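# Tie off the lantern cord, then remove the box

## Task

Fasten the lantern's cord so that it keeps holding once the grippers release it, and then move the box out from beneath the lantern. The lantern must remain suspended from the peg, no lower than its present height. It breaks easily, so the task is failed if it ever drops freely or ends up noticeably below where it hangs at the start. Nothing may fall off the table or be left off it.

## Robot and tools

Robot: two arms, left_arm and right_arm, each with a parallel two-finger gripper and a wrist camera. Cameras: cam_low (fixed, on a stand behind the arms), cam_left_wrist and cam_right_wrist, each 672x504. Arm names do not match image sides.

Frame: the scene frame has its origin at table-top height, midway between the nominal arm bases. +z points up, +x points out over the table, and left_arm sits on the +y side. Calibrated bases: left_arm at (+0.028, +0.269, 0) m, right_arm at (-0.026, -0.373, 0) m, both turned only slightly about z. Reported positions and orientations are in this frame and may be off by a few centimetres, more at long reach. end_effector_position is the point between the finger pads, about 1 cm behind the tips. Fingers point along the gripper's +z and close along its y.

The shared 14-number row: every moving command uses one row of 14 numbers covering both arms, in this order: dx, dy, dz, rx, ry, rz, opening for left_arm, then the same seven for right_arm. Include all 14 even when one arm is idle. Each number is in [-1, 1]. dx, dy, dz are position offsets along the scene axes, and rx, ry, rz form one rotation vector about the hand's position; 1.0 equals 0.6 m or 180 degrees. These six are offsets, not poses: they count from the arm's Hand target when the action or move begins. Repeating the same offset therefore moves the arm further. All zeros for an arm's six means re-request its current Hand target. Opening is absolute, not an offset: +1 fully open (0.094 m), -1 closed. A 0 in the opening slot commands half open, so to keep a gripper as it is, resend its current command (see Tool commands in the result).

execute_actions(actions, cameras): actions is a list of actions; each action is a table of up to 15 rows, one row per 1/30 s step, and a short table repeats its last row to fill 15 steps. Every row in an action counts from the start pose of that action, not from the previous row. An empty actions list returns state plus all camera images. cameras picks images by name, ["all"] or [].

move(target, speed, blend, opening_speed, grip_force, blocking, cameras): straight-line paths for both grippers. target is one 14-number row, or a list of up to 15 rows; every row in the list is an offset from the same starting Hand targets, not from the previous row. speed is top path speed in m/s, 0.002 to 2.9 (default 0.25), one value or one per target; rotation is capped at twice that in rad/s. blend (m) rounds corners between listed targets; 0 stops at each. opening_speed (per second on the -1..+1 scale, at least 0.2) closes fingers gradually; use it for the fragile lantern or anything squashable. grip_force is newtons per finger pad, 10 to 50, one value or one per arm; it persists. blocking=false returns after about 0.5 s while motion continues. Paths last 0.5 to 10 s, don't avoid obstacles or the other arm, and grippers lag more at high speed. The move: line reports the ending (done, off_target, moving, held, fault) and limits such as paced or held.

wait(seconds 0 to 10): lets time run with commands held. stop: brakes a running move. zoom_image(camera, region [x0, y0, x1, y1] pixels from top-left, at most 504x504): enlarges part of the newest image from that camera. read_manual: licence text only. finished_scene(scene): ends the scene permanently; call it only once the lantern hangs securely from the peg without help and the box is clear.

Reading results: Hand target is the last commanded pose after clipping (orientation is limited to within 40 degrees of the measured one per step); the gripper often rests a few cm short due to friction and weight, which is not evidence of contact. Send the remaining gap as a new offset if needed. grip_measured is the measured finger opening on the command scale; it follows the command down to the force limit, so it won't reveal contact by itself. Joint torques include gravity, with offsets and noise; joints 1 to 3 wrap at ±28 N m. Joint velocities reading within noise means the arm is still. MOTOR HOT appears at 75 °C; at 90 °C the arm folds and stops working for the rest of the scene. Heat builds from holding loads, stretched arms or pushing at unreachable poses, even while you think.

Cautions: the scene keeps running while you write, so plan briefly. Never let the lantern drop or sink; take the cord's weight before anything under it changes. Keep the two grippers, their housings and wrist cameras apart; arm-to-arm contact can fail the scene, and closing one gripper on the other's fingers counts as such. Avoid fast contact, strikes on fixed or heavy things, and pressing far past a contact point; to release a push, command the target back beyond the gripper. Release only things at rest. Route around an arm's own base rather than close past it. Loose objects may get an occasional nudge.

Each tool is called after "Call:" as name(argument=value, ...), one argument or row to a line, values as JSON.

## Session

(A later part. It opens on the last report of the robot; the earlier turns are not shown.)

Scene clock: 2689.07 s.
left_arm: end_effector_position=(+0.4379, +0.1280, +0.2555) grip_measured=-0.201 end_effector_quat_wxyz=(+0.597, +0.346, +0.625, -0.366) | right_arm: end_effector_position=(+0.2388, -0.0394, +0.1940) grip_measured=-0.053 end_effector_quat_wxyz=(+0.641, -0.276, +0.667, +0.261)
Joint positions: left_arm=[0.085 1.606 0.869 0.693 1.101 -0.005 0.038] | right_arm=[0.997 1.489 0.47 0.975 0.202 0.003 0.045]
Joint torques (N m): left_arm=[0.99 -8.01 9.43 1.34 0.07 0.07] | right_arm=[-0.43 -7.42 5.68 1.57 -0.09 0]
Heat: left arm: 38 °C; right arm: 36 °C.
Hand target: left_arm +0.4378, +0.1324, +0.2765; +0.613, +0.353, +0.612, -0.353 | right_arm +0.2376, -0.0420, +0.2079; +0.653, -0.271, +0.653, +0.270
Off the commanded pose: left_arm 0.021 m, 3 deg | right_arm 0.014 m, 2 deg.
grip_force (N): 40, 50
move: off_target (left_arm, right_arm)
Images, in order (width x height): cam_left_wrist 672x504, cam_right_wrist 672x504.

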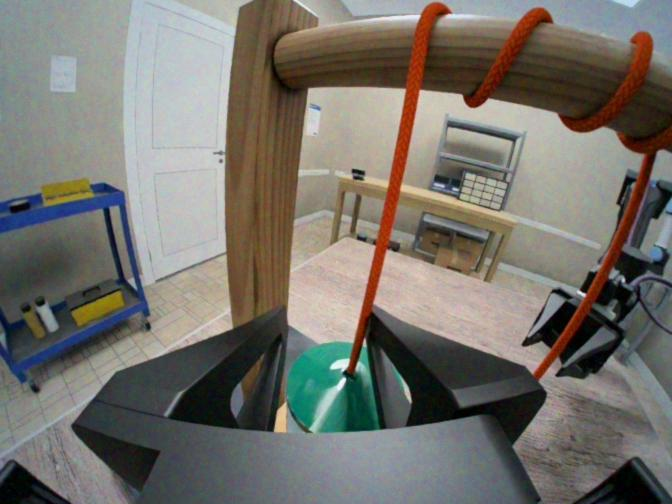

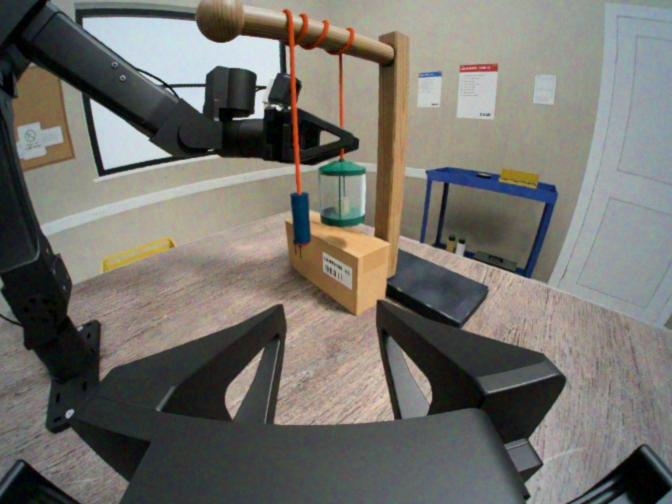

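Call:
wait(
  seconds=0.5,
  cameras=["all"],
)

Call:
zoom_image(
  camera="cam_left_wrist",
  region=[240, 240, 460, 440],
)

Call:
zoom_image(
  camera="cam_low",
  region=[330, 70, 560, 320],
)

Call:
zoom_image(
  camera="cam_right_wrist",
  region=[180, 0, 480, 300],
)

Scene clock: 2715.73 s.
left_arm: end_effector_position=(+0.4379, +0.1280, +0.2554) grip_measured=-0.201 end_effector_quat_wxyz=(+0.597, +0.346, +0.625, -0.366) | right_arm: end_effector_position=(+0.2388, -0.0394, +0.1940) grip_measured=-0.053 end_effector_quat_wxyz=(+0.641, -0.276, +0.667, +0.261)
Joint positions: left_arm=[0.085 1.606 0.869 0.692 1.101 -0.005 0.038] | right_arm=[0.997 1.489 0.47 0.975 0.202 0.003 0.045]
Joint torques (N m): left_arm=[0.96 -8.08 9.39 1.37 0.07 0.05] | right_arm=[-0.44 -7.42 5.68 1.57 -0.1 0]
Heat: left arm: 41 °C; right arm: 35 °C.
Hand target: left_arm +0.4378, +0.1324, +0.2765; +0.613, +0.353, +0.612, -0.353 | right_arm +0.2376, -0.0420, +0.2079; +0.653, -0.271, +0.653, +0.270
Tool commands: left_gripper/opening=-0.2 right_gripper/opening=-0.05
Off the commanded pose: left_arm 0.021 m, 3 deg | right_arm 0.014 m, 2 deg.
grip_force (N): 40, 50
wait: 0.50 s; at rest from the start

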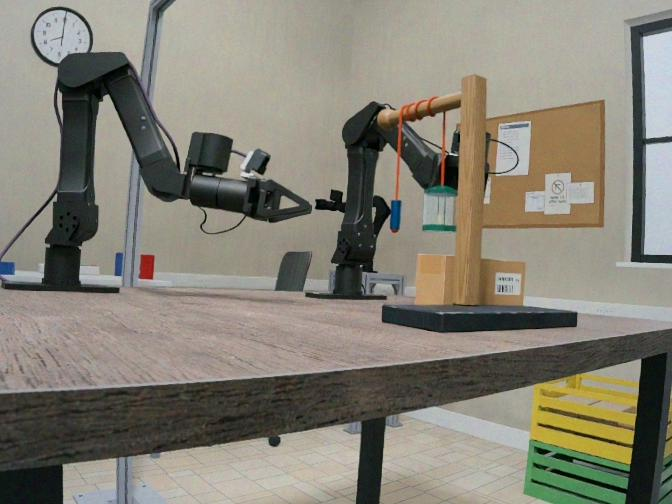

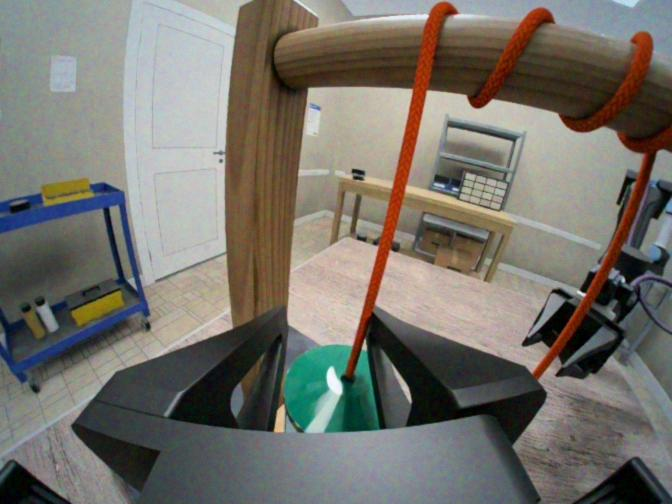

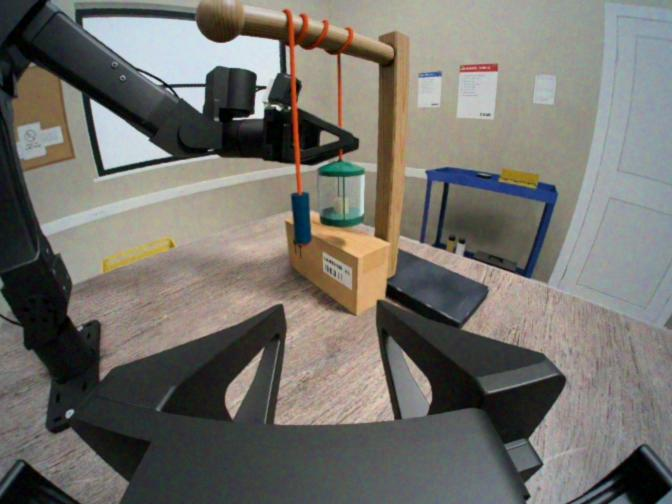

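Scaled by 2.291 from the camera's 672x504 image, which has a finer 960x720 frame.

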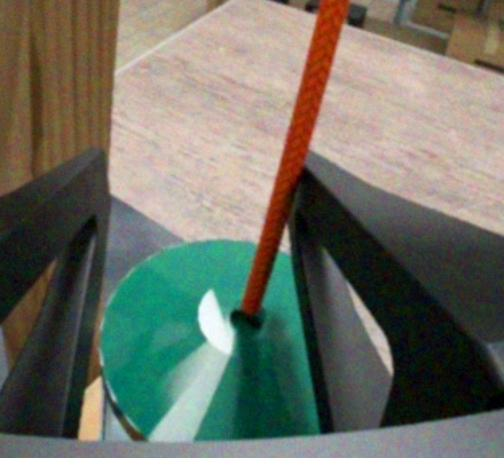

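Scaled by 2.016 from the camera's 672x504 image, which has a finer 960x720 frame.

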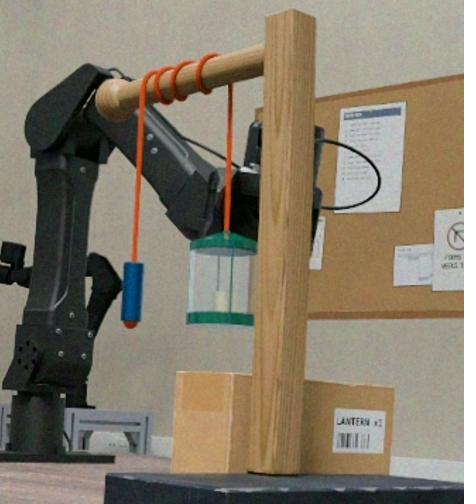

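Scaled by 1.680 from the camera's 672x504 image, which has a finer 960x720 frame.

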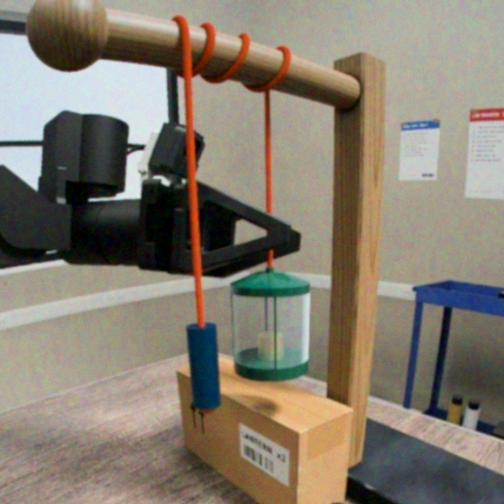

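Call:
wait(
  seconds=3,
  cameras=["cam_low", "cam_right_wrist"],
)

Call:
zoom_image(
  camera="cam_low",
  region=[330, 70, 560, 320],
)

Call:
zoom_image(
  camera="cam_right_wrist",
  region=[180, 0, 480, 300],
)

Scene clock: 2730.40 s.
left_arm: end_effector_position=(+0.4379, +0.1280, +0.2554) grip_measured=-0.201 end_effector_quat_wxyz=(+0.597, +0.346, +0.625, -0.366) | right_arm: end_effector_position=(+0.2388, -0.0394, +0.1940) grip_measured=-0.053 end_effector_quat_wxyz=(+0.641, -0.276, +0.667, +0.261)
Joint positions: left_arm=[0.085 1.606 0.869 0.692 1.101 -0.005 0.038] | right_arm=[0.997 1.489 0.47 0.975 0.202 0.003 0.045]
Joint torques (N m): left_arm=[0.96 -8.03 9.42 1.37 0.08 0.05] | right_arm=[-0.43 -7.42 5.67 1.57 -0.09 0]
Heat: left arm: 41 °C; right arm: 35 °C.
Hand target: left_arm +0.4378, +0.1324, +0.2765; +0.613, +0.353, +0.612, -0.353 | right_arm +0.2376, -0.0420, +0.2079; +0.653, -0.271, +0.653, +0.270
Tool commands: left_gripper/opening=-0.2 right_gripper/opening=-0.05
Off the commanded pose: left_arm 0.021 m, 3 deg | right_arm 0.014 m, 2 deg.
grip_force (N): 40, 50
wait: 3.00 s; at rest from the start
Images, in order (width x height): cam_low 672x504, cam_right_wrist 672x504.

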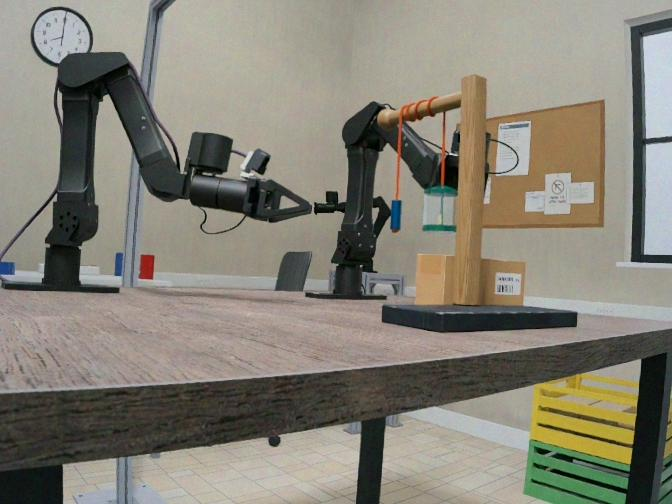

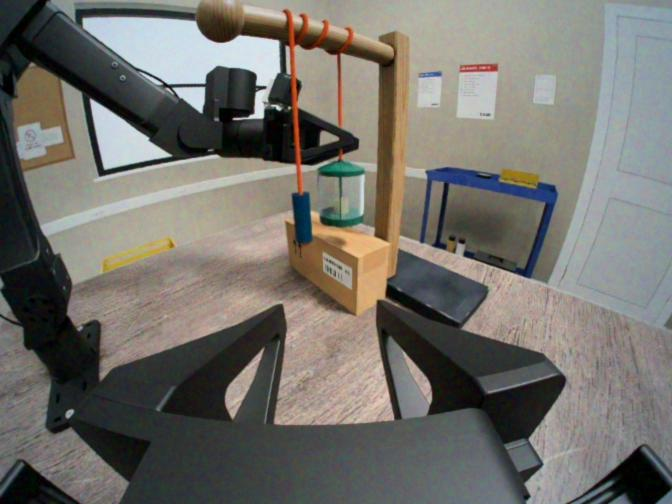

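Scaled by 2.016 from the camera's 672x504 image, which has a finer 960x720 frame.

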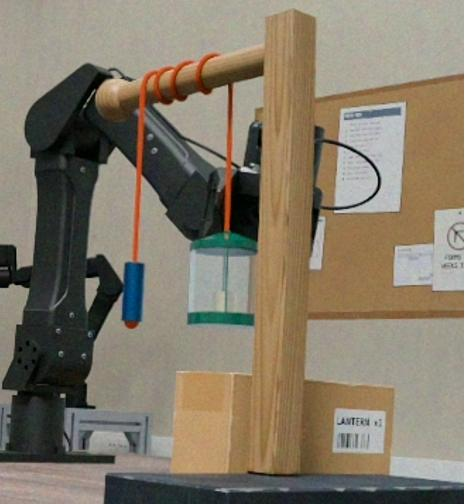

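Scaled by 1.680 from the camera's 672x504 image, which has a finer 960x720 frame.

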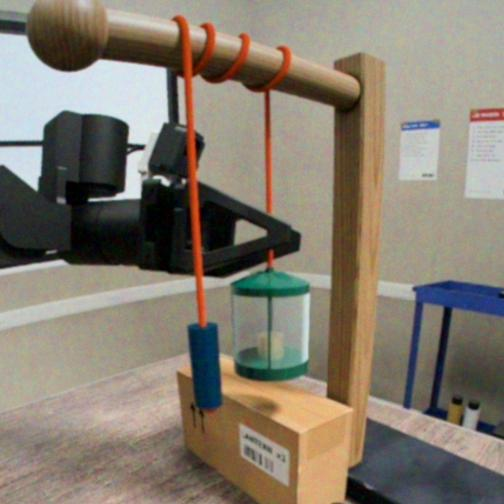

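Call:
move(
  target=[0,0,0,0,0,0,0.3,0,0,0,0,0,0,-0.05],
  speed=0.03,
  opening_speed=0.4,
  cameras=["cam_left_wrist"],
)

Scene clock: 2750.27 s.
left_arm: end_effector_position=(+0.4379, +0.1280, +0.2554) grip_measured=+0.299 end_effector_quat_wxyz=(+0.597, +0.346, +0.625, -0.366) | right_arm: end_effector_position=(+0.2388, -0.0394, +0.1940) grip_measured=-0.053 end_effector_quat_wxyz=(+0.641, -0.276, +0.667, +0.261)
Joint positions: left_arm=[0.085 1.606 0.869 0.692 1.101 -0.005 0.061] | right_arm=[0.997 1.489 0.47 0.975 0.202 0.003 0.045]
Joint torques (N m): left_arm=[0.92 -8.1 9.44 1.38 0.09 0.07] | right_arm=[-0.44 -7.42 5.68 1.57 -0.09 0]
Heat: left arm: 42 °C; right arm: 35 °C.
Hand target: left_arm +0.4378, +0.1324, +0.2765; +0.613, +0.353, +0.612, -0.353 | right_arm +0.2376, -0.0420, +0.2079; +0.653, -0.271, +0.653, +0.270
Off the commanded pose: left_arm 0.022 m, 3 deg | right_arm 0.014 m, 2 deg.
grip_force (N): 40, 50
move: off_target (left_arm, right_arm)
Images, in order (width x height): cam_left_wrist 672x504.

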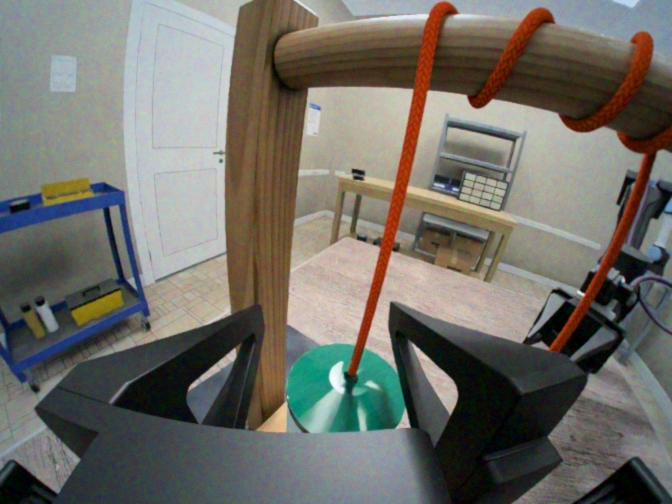

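Call:
move(
  target=[
    [-0.058,0.101,0.015,0,0,0,0.3,0,0,0,0,0,0,-0.05],
    [-0.133,0.231,0.015,0,0,0,0.3,0,0,0,0,0,0,-0.05],
  ],
  speed=[0.06,0.12],
  blend=[0.02,0],
  cameras=["all"],
)

Call:
zoom_image(
  camera="cam_low",
  region=[330, 70, 560, 320],
)

Call:
zoom_image(
  camera="cam_left_wrist",
  region=[180, 100, 560, 400],
)

Scene clock: 2760.87 s.
left_arm: end_effector_position=(+0.3664, +0.2736, +0.2829) grip_measured=+0.299 end_effector_quat_wxyz=(+0.626, +0.328, +0.626, -0.329) | right_arm: end_effector_position=(+0.2388, -0.0394, +0.1940) grip_measured=-0.053 end_effector_quat_wxyz=(+0.641, -0.276, +0.667, +0.261)
Joint positions: left_arm=[0.611 1.411 0.774 0.655 1.537 -0.019 0.061] | right_arm=[0.997 1.489 0.47 0.975 0.202 0.003 0.045]
Joint torques (N m): left_arm=[0.47 -5.93 5.97 1.14 0.25 -0.09] | right_arm=[-0.44 -7.42 5.7 1.57 -0.1 0]
Heat: left arm: 41 °C; right arm: 35 °C.
Hand target: left_arm +0.3580, +0.2711, +0.2855; +0.613, +0.353, +0.612, -0.353 | right_arm +0.2376, -0.0420, +0.2079; +0.653, -0.271, +0.653, +0.270
Off the commanded pose: left_arm 0.009 m, 5 deg | right_arm 0.014 m, 2 deg.
joint sent to its limit (left arm) — joint 5 (wrist yaw), upper limit. The joint targets are off in orientation, not in position.
grip_force (N): 40, 50
move: off_target (left_arm, right_arm)

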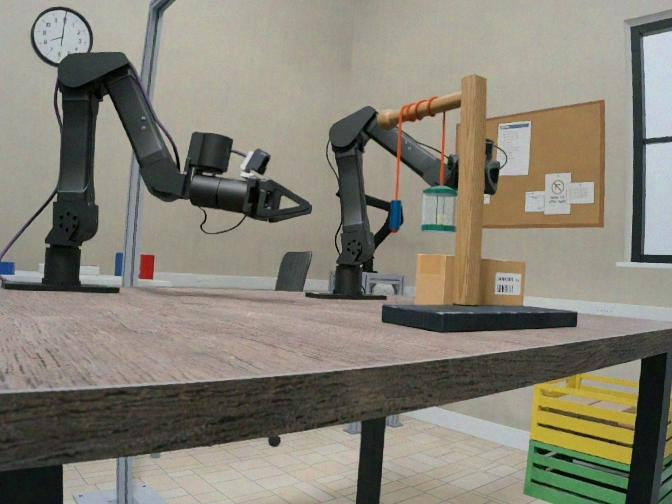

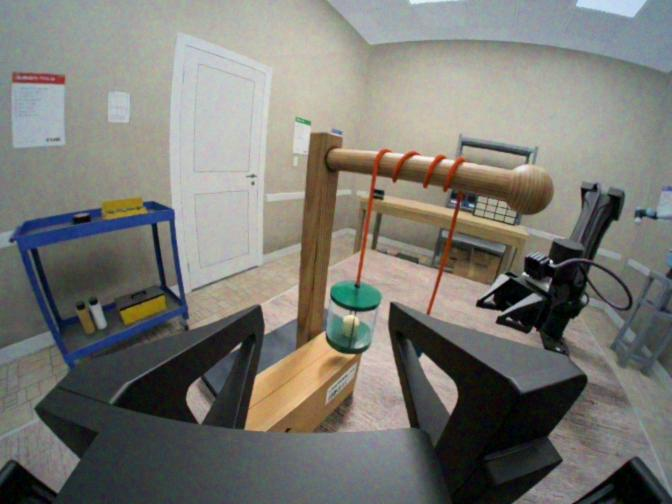

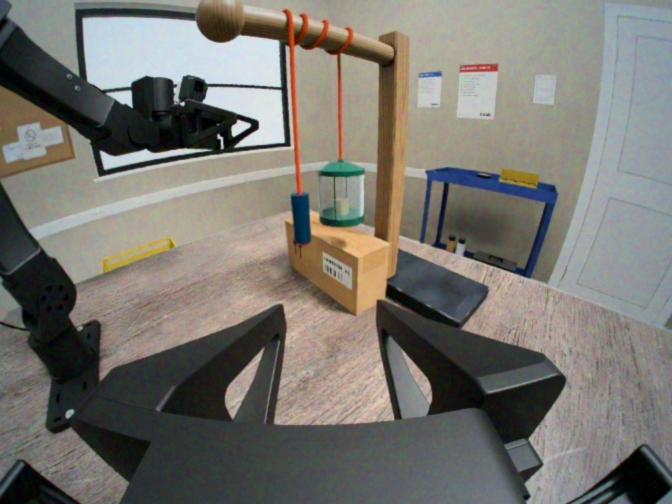

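Scaled by 2.016 from the camera's 672x504 image, which has a finer 960x720 frame.

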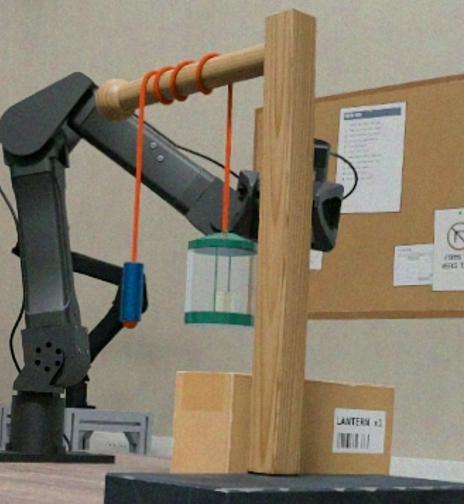

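Scaled by 1.326 from the camera's 672x504 image, which has a finer 960x720 frame.

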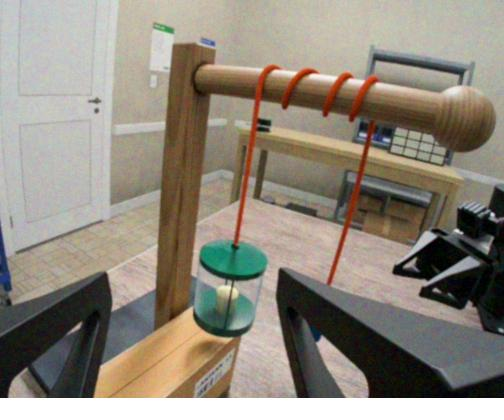

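Call:
move(
  target=[
    [-0.04,0.05,-0.03,0,0,0.16,0.3,0,0,0,0,0,0,-0.05],
    [-0.04,0.10,-0.10,0,0,0.333,1.0,0,0,0,0,0,0,-0.05],
    [-0.02,0.115,-0.22,0.0,0.2887,0.2887,1.0,0,0,0,0,0,0,-0.05],
  ],
  speed=[0.2,0.2,0.2],
  blend=[0.02,0.02,0],
  cameras=["all"],
)

Scene clock: 2792.57 s.
left_arm: end_effector_position=(+0.3444, +0.3398, +0.1476) grip_measured=+0.999 end_effector_quat_wxyz=(+0.382, -0.130, +0.900, -0.166) | right_arm: end_effector_position=(+0.2388, -0.0394, +0.1940) grip_measured=-0.053 end_effector_quat_wxyz=(+0.641, -0.276, +0.667, +0.261)
Joint positions: left_arm=[0.559 1.183 0.771 -0.471 0.565 0.026 0.094] | right_arm=[0.997 1.489 0.47 0.975 0.202 0.003 0.045]
Joint torques (N m): left_arm=[0.73 -1.76 9.91 1.08 0.44 0.13] | right_arm=[-0.43 -7.43 5.68 1.57 -0.09 0]
Heat: left arm: 39 °C; right arm: 35 °C.
Hand target: left_arm +0.3460, +0.3401, +0.1534; +0.381, -0.126, +0.899, -0.173 | right_arm +0.2376, -0.0420, +0.2079; +0.653, -0.271, +0.653, +0.270
Off the commanded pose: left_arm 0.006 m, 1 deg | right_arm 0.014 m, 2 deg.
grip_force (N): 40, 50
move: off_target (right_arm); blend cut to 0 m at target 2

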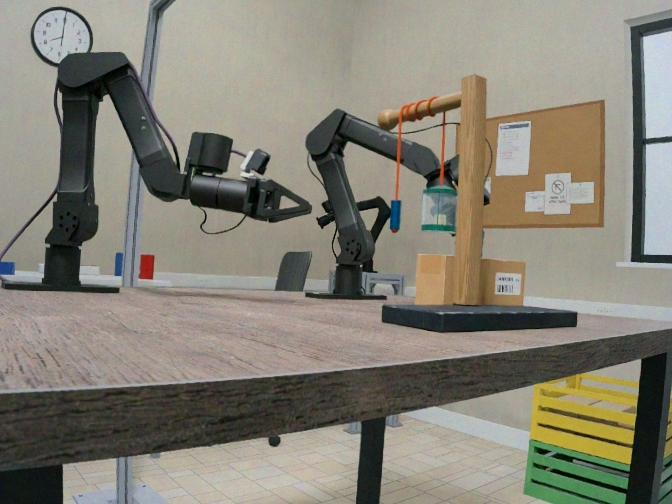

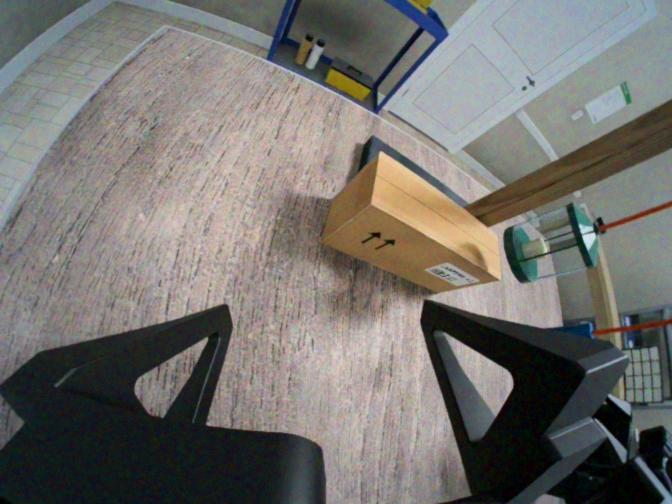

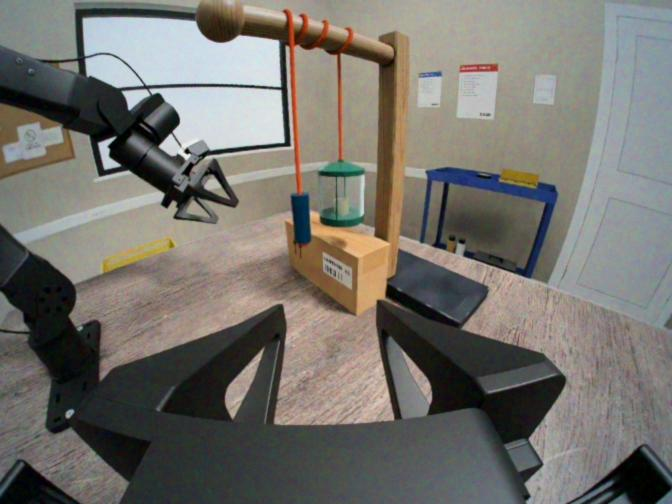

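Call:
zoom_image(
  camera="cam_left_wrist",
  region=[290, 110, 570, 320],
)

Scaled by 1.800 from the camera's 672x504 image, which has a finer 960x720 frame.

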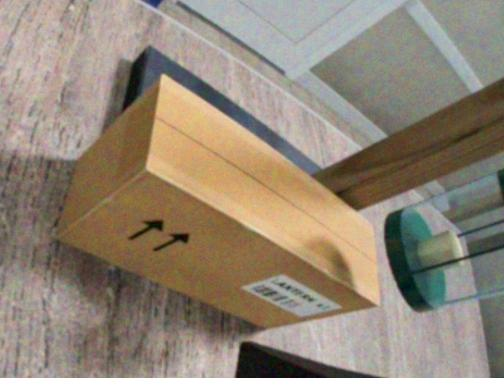

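Call:
move(
  target=[0.09,0.033,-0.03,-0.1033,0.2752,0.384,1.0,0,0,0,0,0,0,-0.05],
  speed=0.3,
  cameras=["all"],
)

Scene clock: 2820.93 s.
left_arm: end_effector_position=(+0.4033, +0.3596, +0.1403) grip_measured=+0.999 end_effector_quat_wxyz=(-0.016, +0.704, -0.710, +0.016) | right_arm: end_effector_position=(+0.2388, -0.0394, +0.1940) grip_measured=-0.053 end_effector_quat_wxyz=(+0.641, -0.276, +0.667, +0.261)
Joint positions: left_arm=[0.279 1.979 1.857 -1.405 0.011 -1.324 0.094] | right_arm=[0.997 1.489 0.47 0.975 0.202 0.003 0.045]
Joint torques (N m): left_arm=[-0.27 -6.2 8.42 0 -0.08 -0.07] | right_arm=[-0.43 -7.42 5.68 1.57 -0.09 -0.01]
Heat: left arm: 39 °C; right arm: 35 °C.
Hand target: left_arm +0.4001, +0.3600, +0.1355; -0.001, +0.707, -0.707, +0.000 | right_arm +0.2376, -0.0420, +0.2079; +0.653, -0.271, +0.653, +0.270
Off the commanded pose: left_arm 0.006 m, 3 deg | right_arm 0.014 m, 2 deg.
grip_force (N): 40, 50
move: off_target (left_arm, right_arm)

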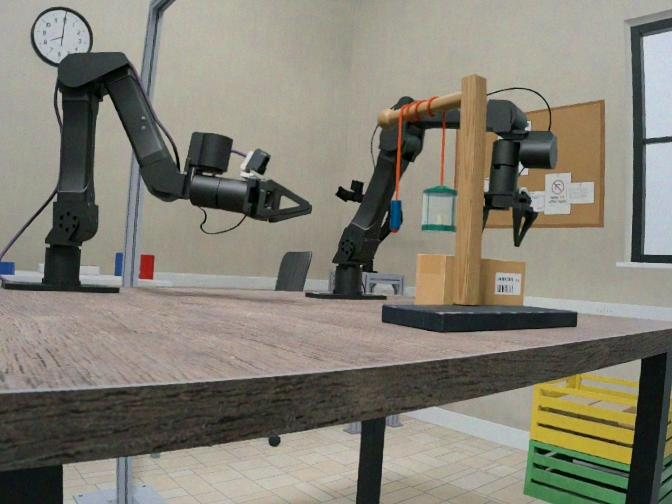

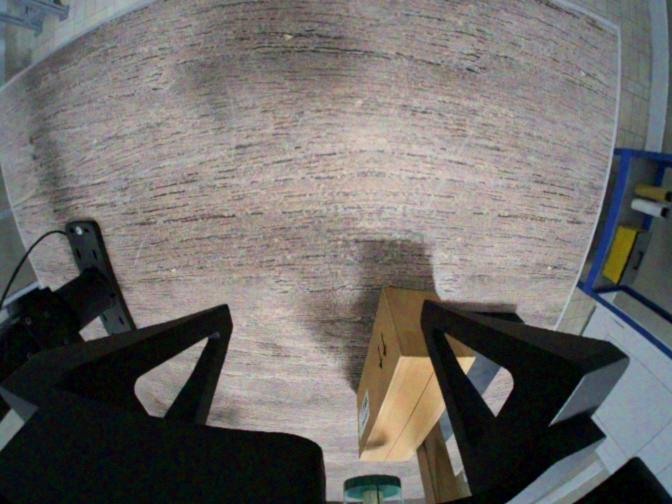

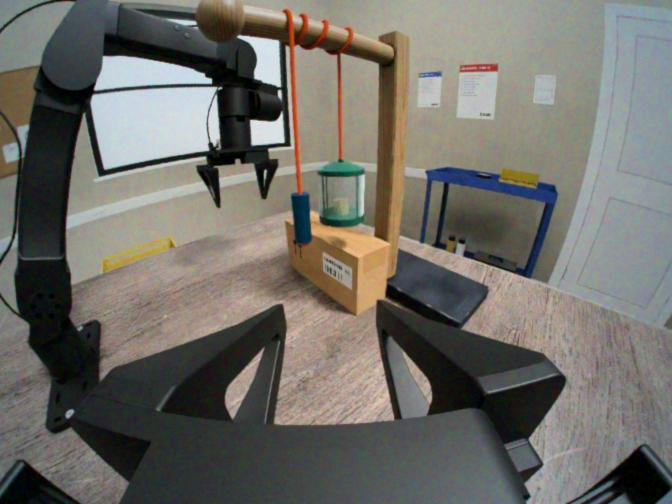

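Call:
zoom_image(
  camera="cam_left_wrist",
  region=[330, 270, 540, 500],
)

Scaled by 2.191 from the camera's 672x504 image, which has a finer 960x720 frame.

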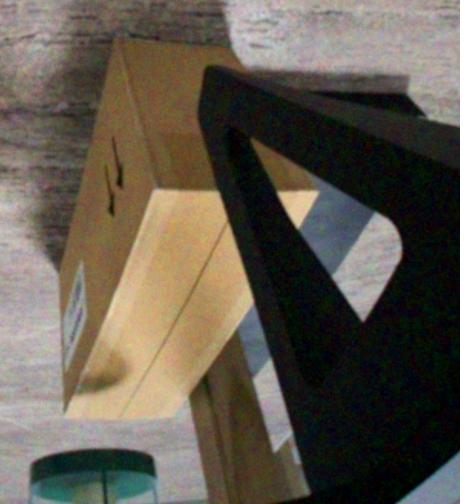

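Call:
move(
  target=[
    [0.08,0.01,-0.03,0,0,-0.02,1.0,0,0,0,0,0,0,-0.05],
    [0.153,0.005,-0.109,0,0,-0.039,1.0,0,0,0,0,0,0,-0.05],
  ],
  speed=0.15,
  blend=[0.02,0],
  cameras=["all"],
)

Call:
zoom_image(
  camera="cam_left_wrist",
  region=[180, 250, 480, 504],
)

Scene clock: 2846.17 s.
left_arm: end_effector_position=(+0.4965, +0.3653, +0.0786) grip_measured=+0.999 end_effector_quat_wxyz=(-0.017, +0.667, -0.744, +0.016) | right_arm: end_effector_position=(+0.2388, -0.0394, +0.1940) grip_measured=-0.053 end_effector_quat_wxyz=(+0.641, -0.276, +0.667, +0.261)
Joint positions: left_arm=[0.244 2.414 2.311 -1.422 0.011 -1.258 0.094] | right_arm=[0.997 1.489 0.47 0.975 0.202 0.003 0.045]
Joint torques (N m): left_arm=[-0.65 -8.85 8.39 0.01 -0.08 0.1] | right_arm=[-0.44 -7.42 5.68 1.57 -0.09 0]
Heat: left arm: 40 °C; right arm: 35 °C.
Hand target: left_arm +0.4918, +0.3628, +0.0701; +0.000, -0.662, +0.749, +0.000 | right_arm +0.2376, -0.0420, +0.2079; +0.653, -0.271, +0.653, +0.270
Off the commanded pose: left_arm 0.010 m, 3 deg | right_arm 0.014 m, 2 deg.
grip_force (N): 40, 50
move: off_target (left_arm, right_arm)

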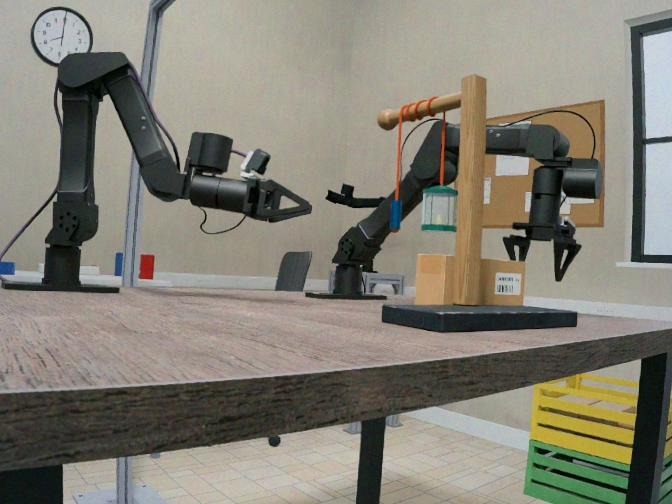

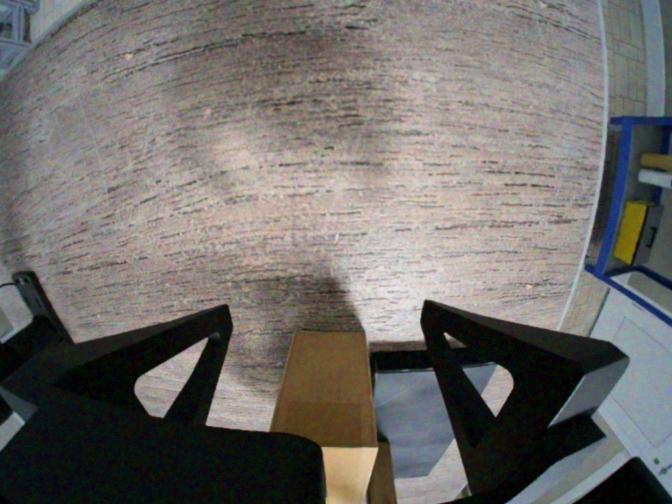

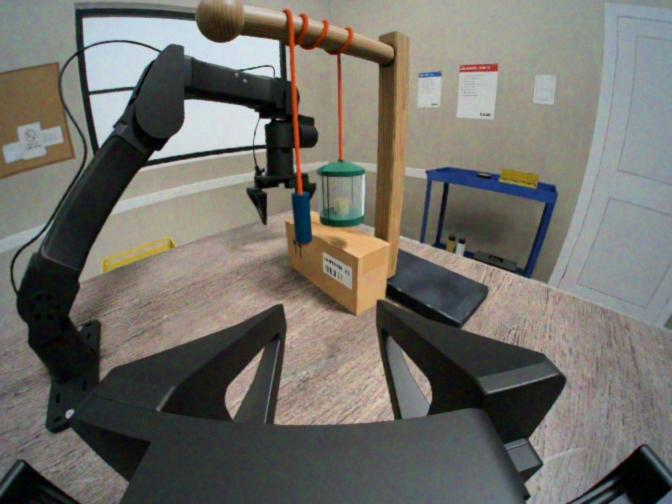

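Scaled by 1.680 from the camera's 672x504 image, which has a finer 960x720 frame.

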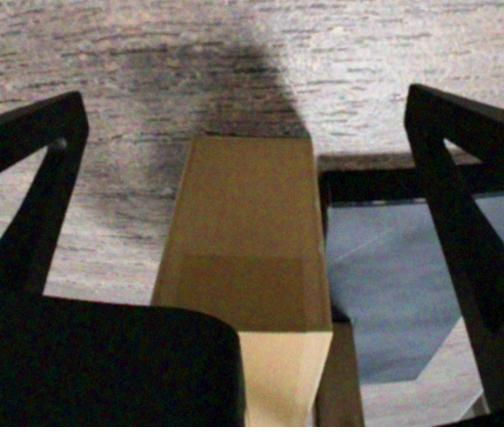

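Call:
move(
  target=[
    [-0.009,-0.08,0,0,0,0,1.0,0,0,0,0,0,0,-0.05],
    [-0.018,-0.1655,0,0,0,0,1.0,0,0,0,0,0,0,-0.05],
  ],
  speed=[0.1,0.06],
  blend=[0.02,0],
  cameras=["all"],
)

Call:
zoom_image(
  camera="cam_low",
  region=[330, 70, 630, 320],
)

Call:
zoom_image(
  camera="cam_right_wrist",
  region=[180, 0, 480, 300],
)

Scene clock: 2873.77 s.
left_arm: end_effector_position=(+0.4853, +0.2627, +0.0518) grip_measured=+0.999 end_effector_quat_wxyz=(-0.011, -0.660, +0.752, +0.003) | right_arm: end_effector_position=(+0.2388, -0.0394, +0.1940) grip_measured=-0.053 end_effector_quat_wxyz=(+0.641, -0.276, +0.667, +0.261)
Joint positions: left_arm=[0.028 2.376 2.138 -1.353 0.011 -1.452 0.094] | right_arm=[0.997 1.489 0.47 0.975 0.202 0.003 0.045]
Joint torques (N m): left_arm=[-0.27 -14.42 5.22 0.07 -0.08 -0.08] | right_arm=[-0.43 -7.42 5.67 1.57 -0.09 0]
Heat: left arm: 40 °C; right arm: 35 °C.
Hand target: left_arm +0.4810, +0.2635, +0.0700; +0.000, -0.662, +0.749, +0.000 | right_arm +0.2376, -0.0420, +0.2079; +0.653, -0.271, +0.653, +0.270
Off the commanded pose: left_arm 0.019 m, 1 deg | right_arm 0.014 m, 2 deg.
grip_force (N): 40, 50
move: off_target (left_arm, right_arm)

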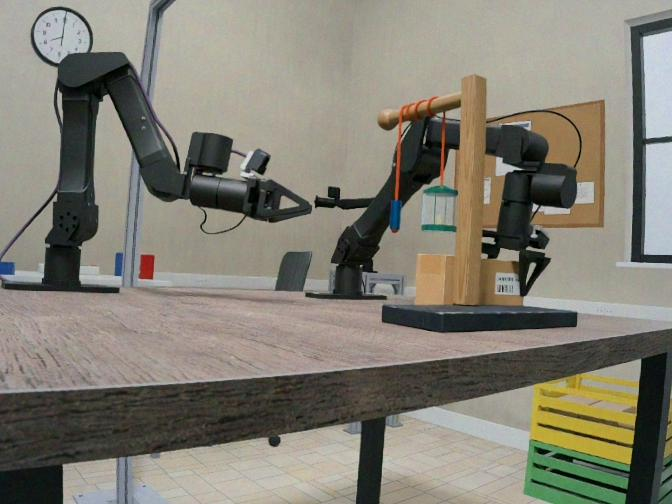

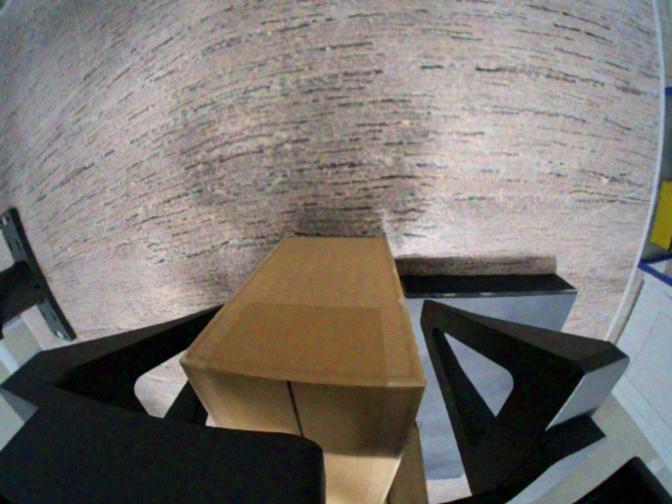

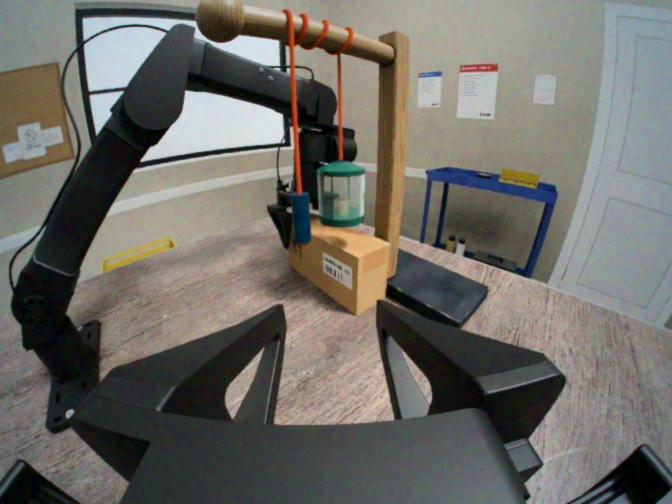

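Scaled by 1.680 from the camera's 672x504 image, which has a finer 960x720 frame.

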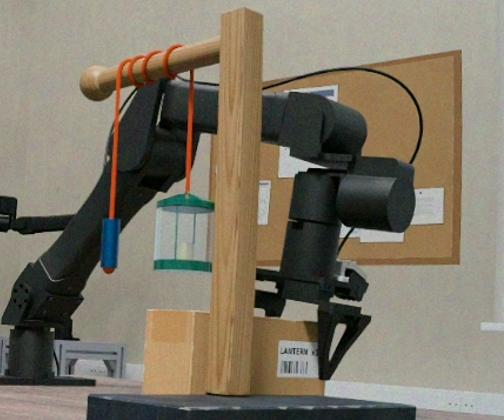

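Scaled by 1.680 from the camera's 672x504 image, which has a finer 960x720 frame.

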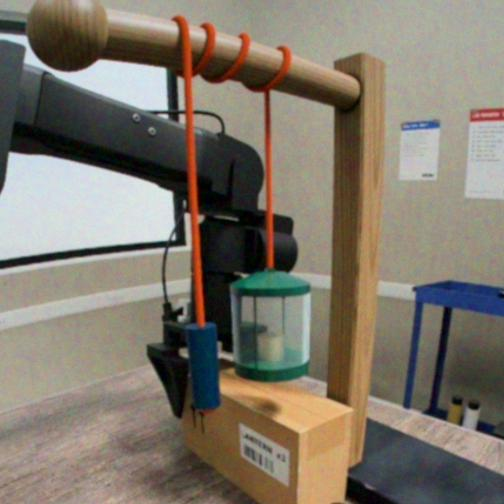

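Call:
move(
  target=[
    [-0.008,0,0,0,0,0,1.0,0,0,0,0,0,0,-0.05],
    [-0.008,0,0,0,0,0,0.3,0,0,0,0,0,0,-0.05],
  ],
  speed=0.05,
  grip_force=[15,50],
  cameras=["cam_left_wrist"],
)

Scene clock: 2907.23 s.
left_arm: end_effector_position=(+0.4824, +0.2628, +0.0530) grip_measured=+0.407 end_effector_quat_wxyz=(-0.008, -0.661, +0.751, -0.001) | right_arm: end_effector_position=(+0.2388, -0.0394, +0.1940) grip_measured=-0.053 end_effector_quat_wxyz=(+0.641, -0.276, +0.667, +0.261)
Joint positions: left_arm=[0.028 2.348 2.095 -1.329 0.011 -1.455 0.066] | right_arm=[0.997 1.489 0.47 0.975 0.202 0.003 0.045]
Joint torques (N m): left_arm=[-0.31 -14.09 5.24 0.01 -0.07 -0.07] | right_arm=[-0.44 -7.42 5.68 1.57 -0.1 -0.01]
Heat: left arm: 37 °C; right arm: 34 °C.
Hand target: left_arm +0.4762, +0.2635, +0.0701; +0.000, -0.662, +0.749, +0.000 | right_arm +0.2376, -0.0420, +0.2079; +0.653, -0.271, +0.653, +0.270
Off the commanded pose: left_arm 0.018 m, 1 deg | right_arm 0.014 m, 2 deg.
grip_force (N): 15, 50
move: off_target (left_arm, right_arm); target 2's new opening was sent with left_arm's hand 0.018 m and 1 deg from that target
Images, in order (width x height): cam_left_wrist 672x504.

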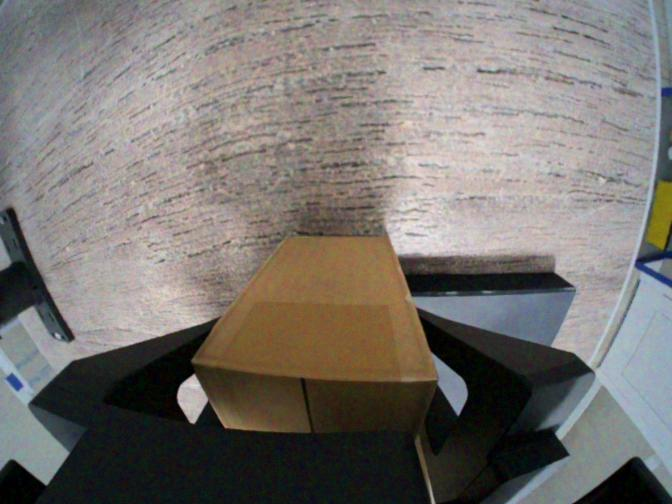

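Call:
move(
  target=[
    [0.011,0.1,-0.015,0,0,0,0.3,0,0,0,0,0,0,-0.05],
    [0.022,0.2,-0.015,0,0,0,0.3,0,0,0,0,0,0,-0.05],
  ],
  speed=0.08,
  blend=[0.02,0],
  cameras=["all"],
)

Call:
zoom_image(
  camera="cam_low",
  region=[330, 70, 630, 320],
)

Call:
zoom_image(
  camera="cam_right_wrist",
  region=[180, 0, 480, 300],
)

Scene clock: 2930.23 s.
left_arm: end_effector_position=(+0.4961, +0.3829, +0.0663) grip_measured=+0.382 end_effector_quat_wxyz=(-0.020, +0.665, -0.746, +0.013) | right_arm: end_effector_position=(+0.2388, -0.0394, +0.1940) grip_measured=-0.053 end_effector_quat_wxyz=(+0.641, -0.276, +0.667, +0.261)
Joint positions: left_arm=[0.277 2.423 2.28 -1.379 0.005 -1.218 0.065] | right_arm=[0.997 1.489 0.47 0.975 0.202 0.003 0.045]
Joint torques (N m): left_arm=[0.2 -9.21 9.11 -0.13 -0.02 0.16] | right_arm=[-0.43 -7.42 5.68 1.57 -0.1 0]
Heat: left arm: 37 °C; right arm: 34 °C.
Hand target: left_arm +0.4894, +0.3835, +0.0610; +0.000, -0.662, +0.749, +0.000 | right_arm +0.2376, -0.0420, +0.2079; +0.653, -0.271, +0.653, +0.270
Off the commanded pose: left_arm 0.009 m, 3 deg | right_arm 0.014 m, 2 deg.
grip_force (N): 15, 50
move: off_target (left_arm, right_arm)

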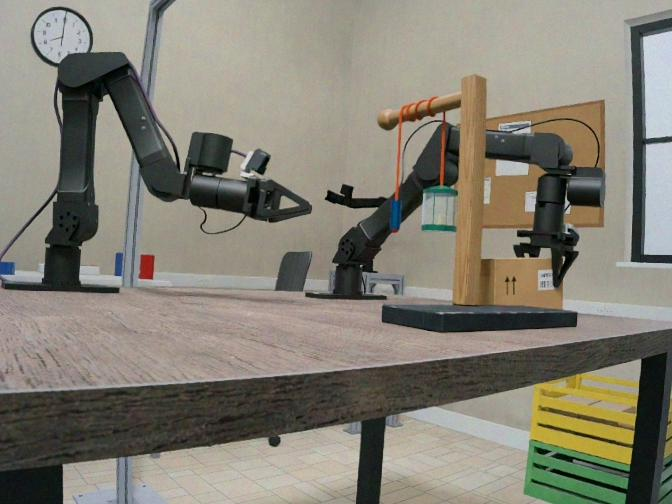

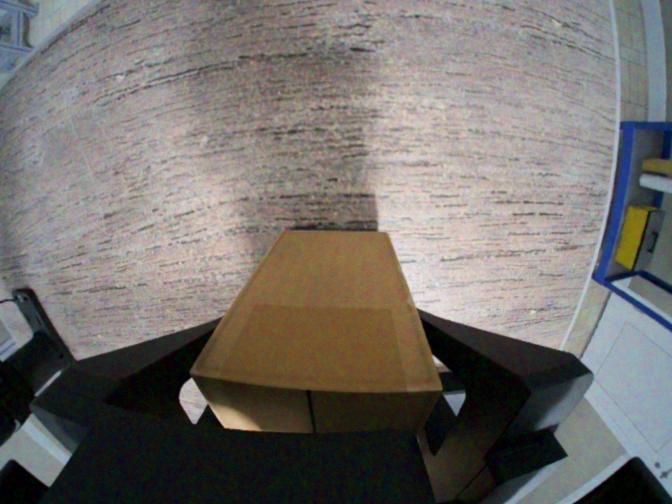

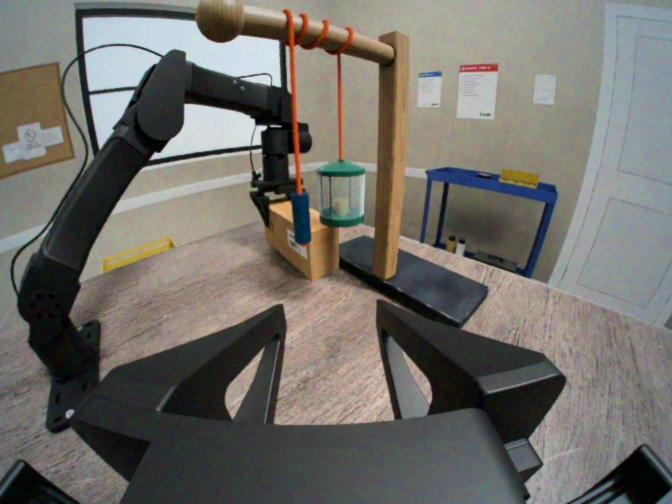

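Scaled by 1.680 from the camera's 672x504 image, which has a finer 960x720 frame.

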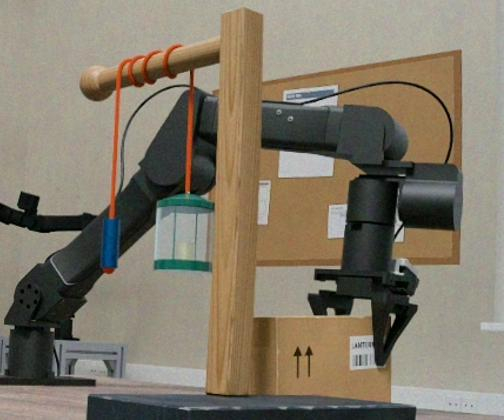

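Scaled by 1.680 from the camera's 672x504 image, which has a finer 960x720 frame.

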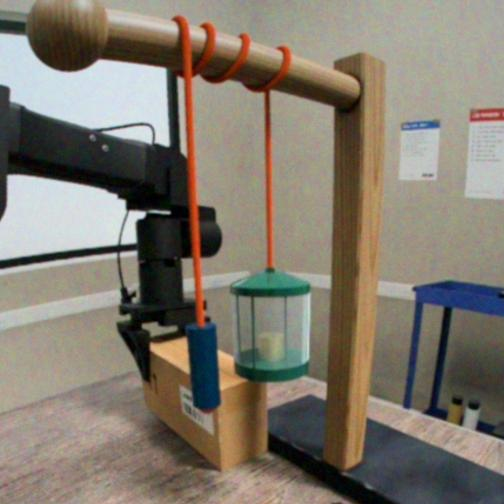

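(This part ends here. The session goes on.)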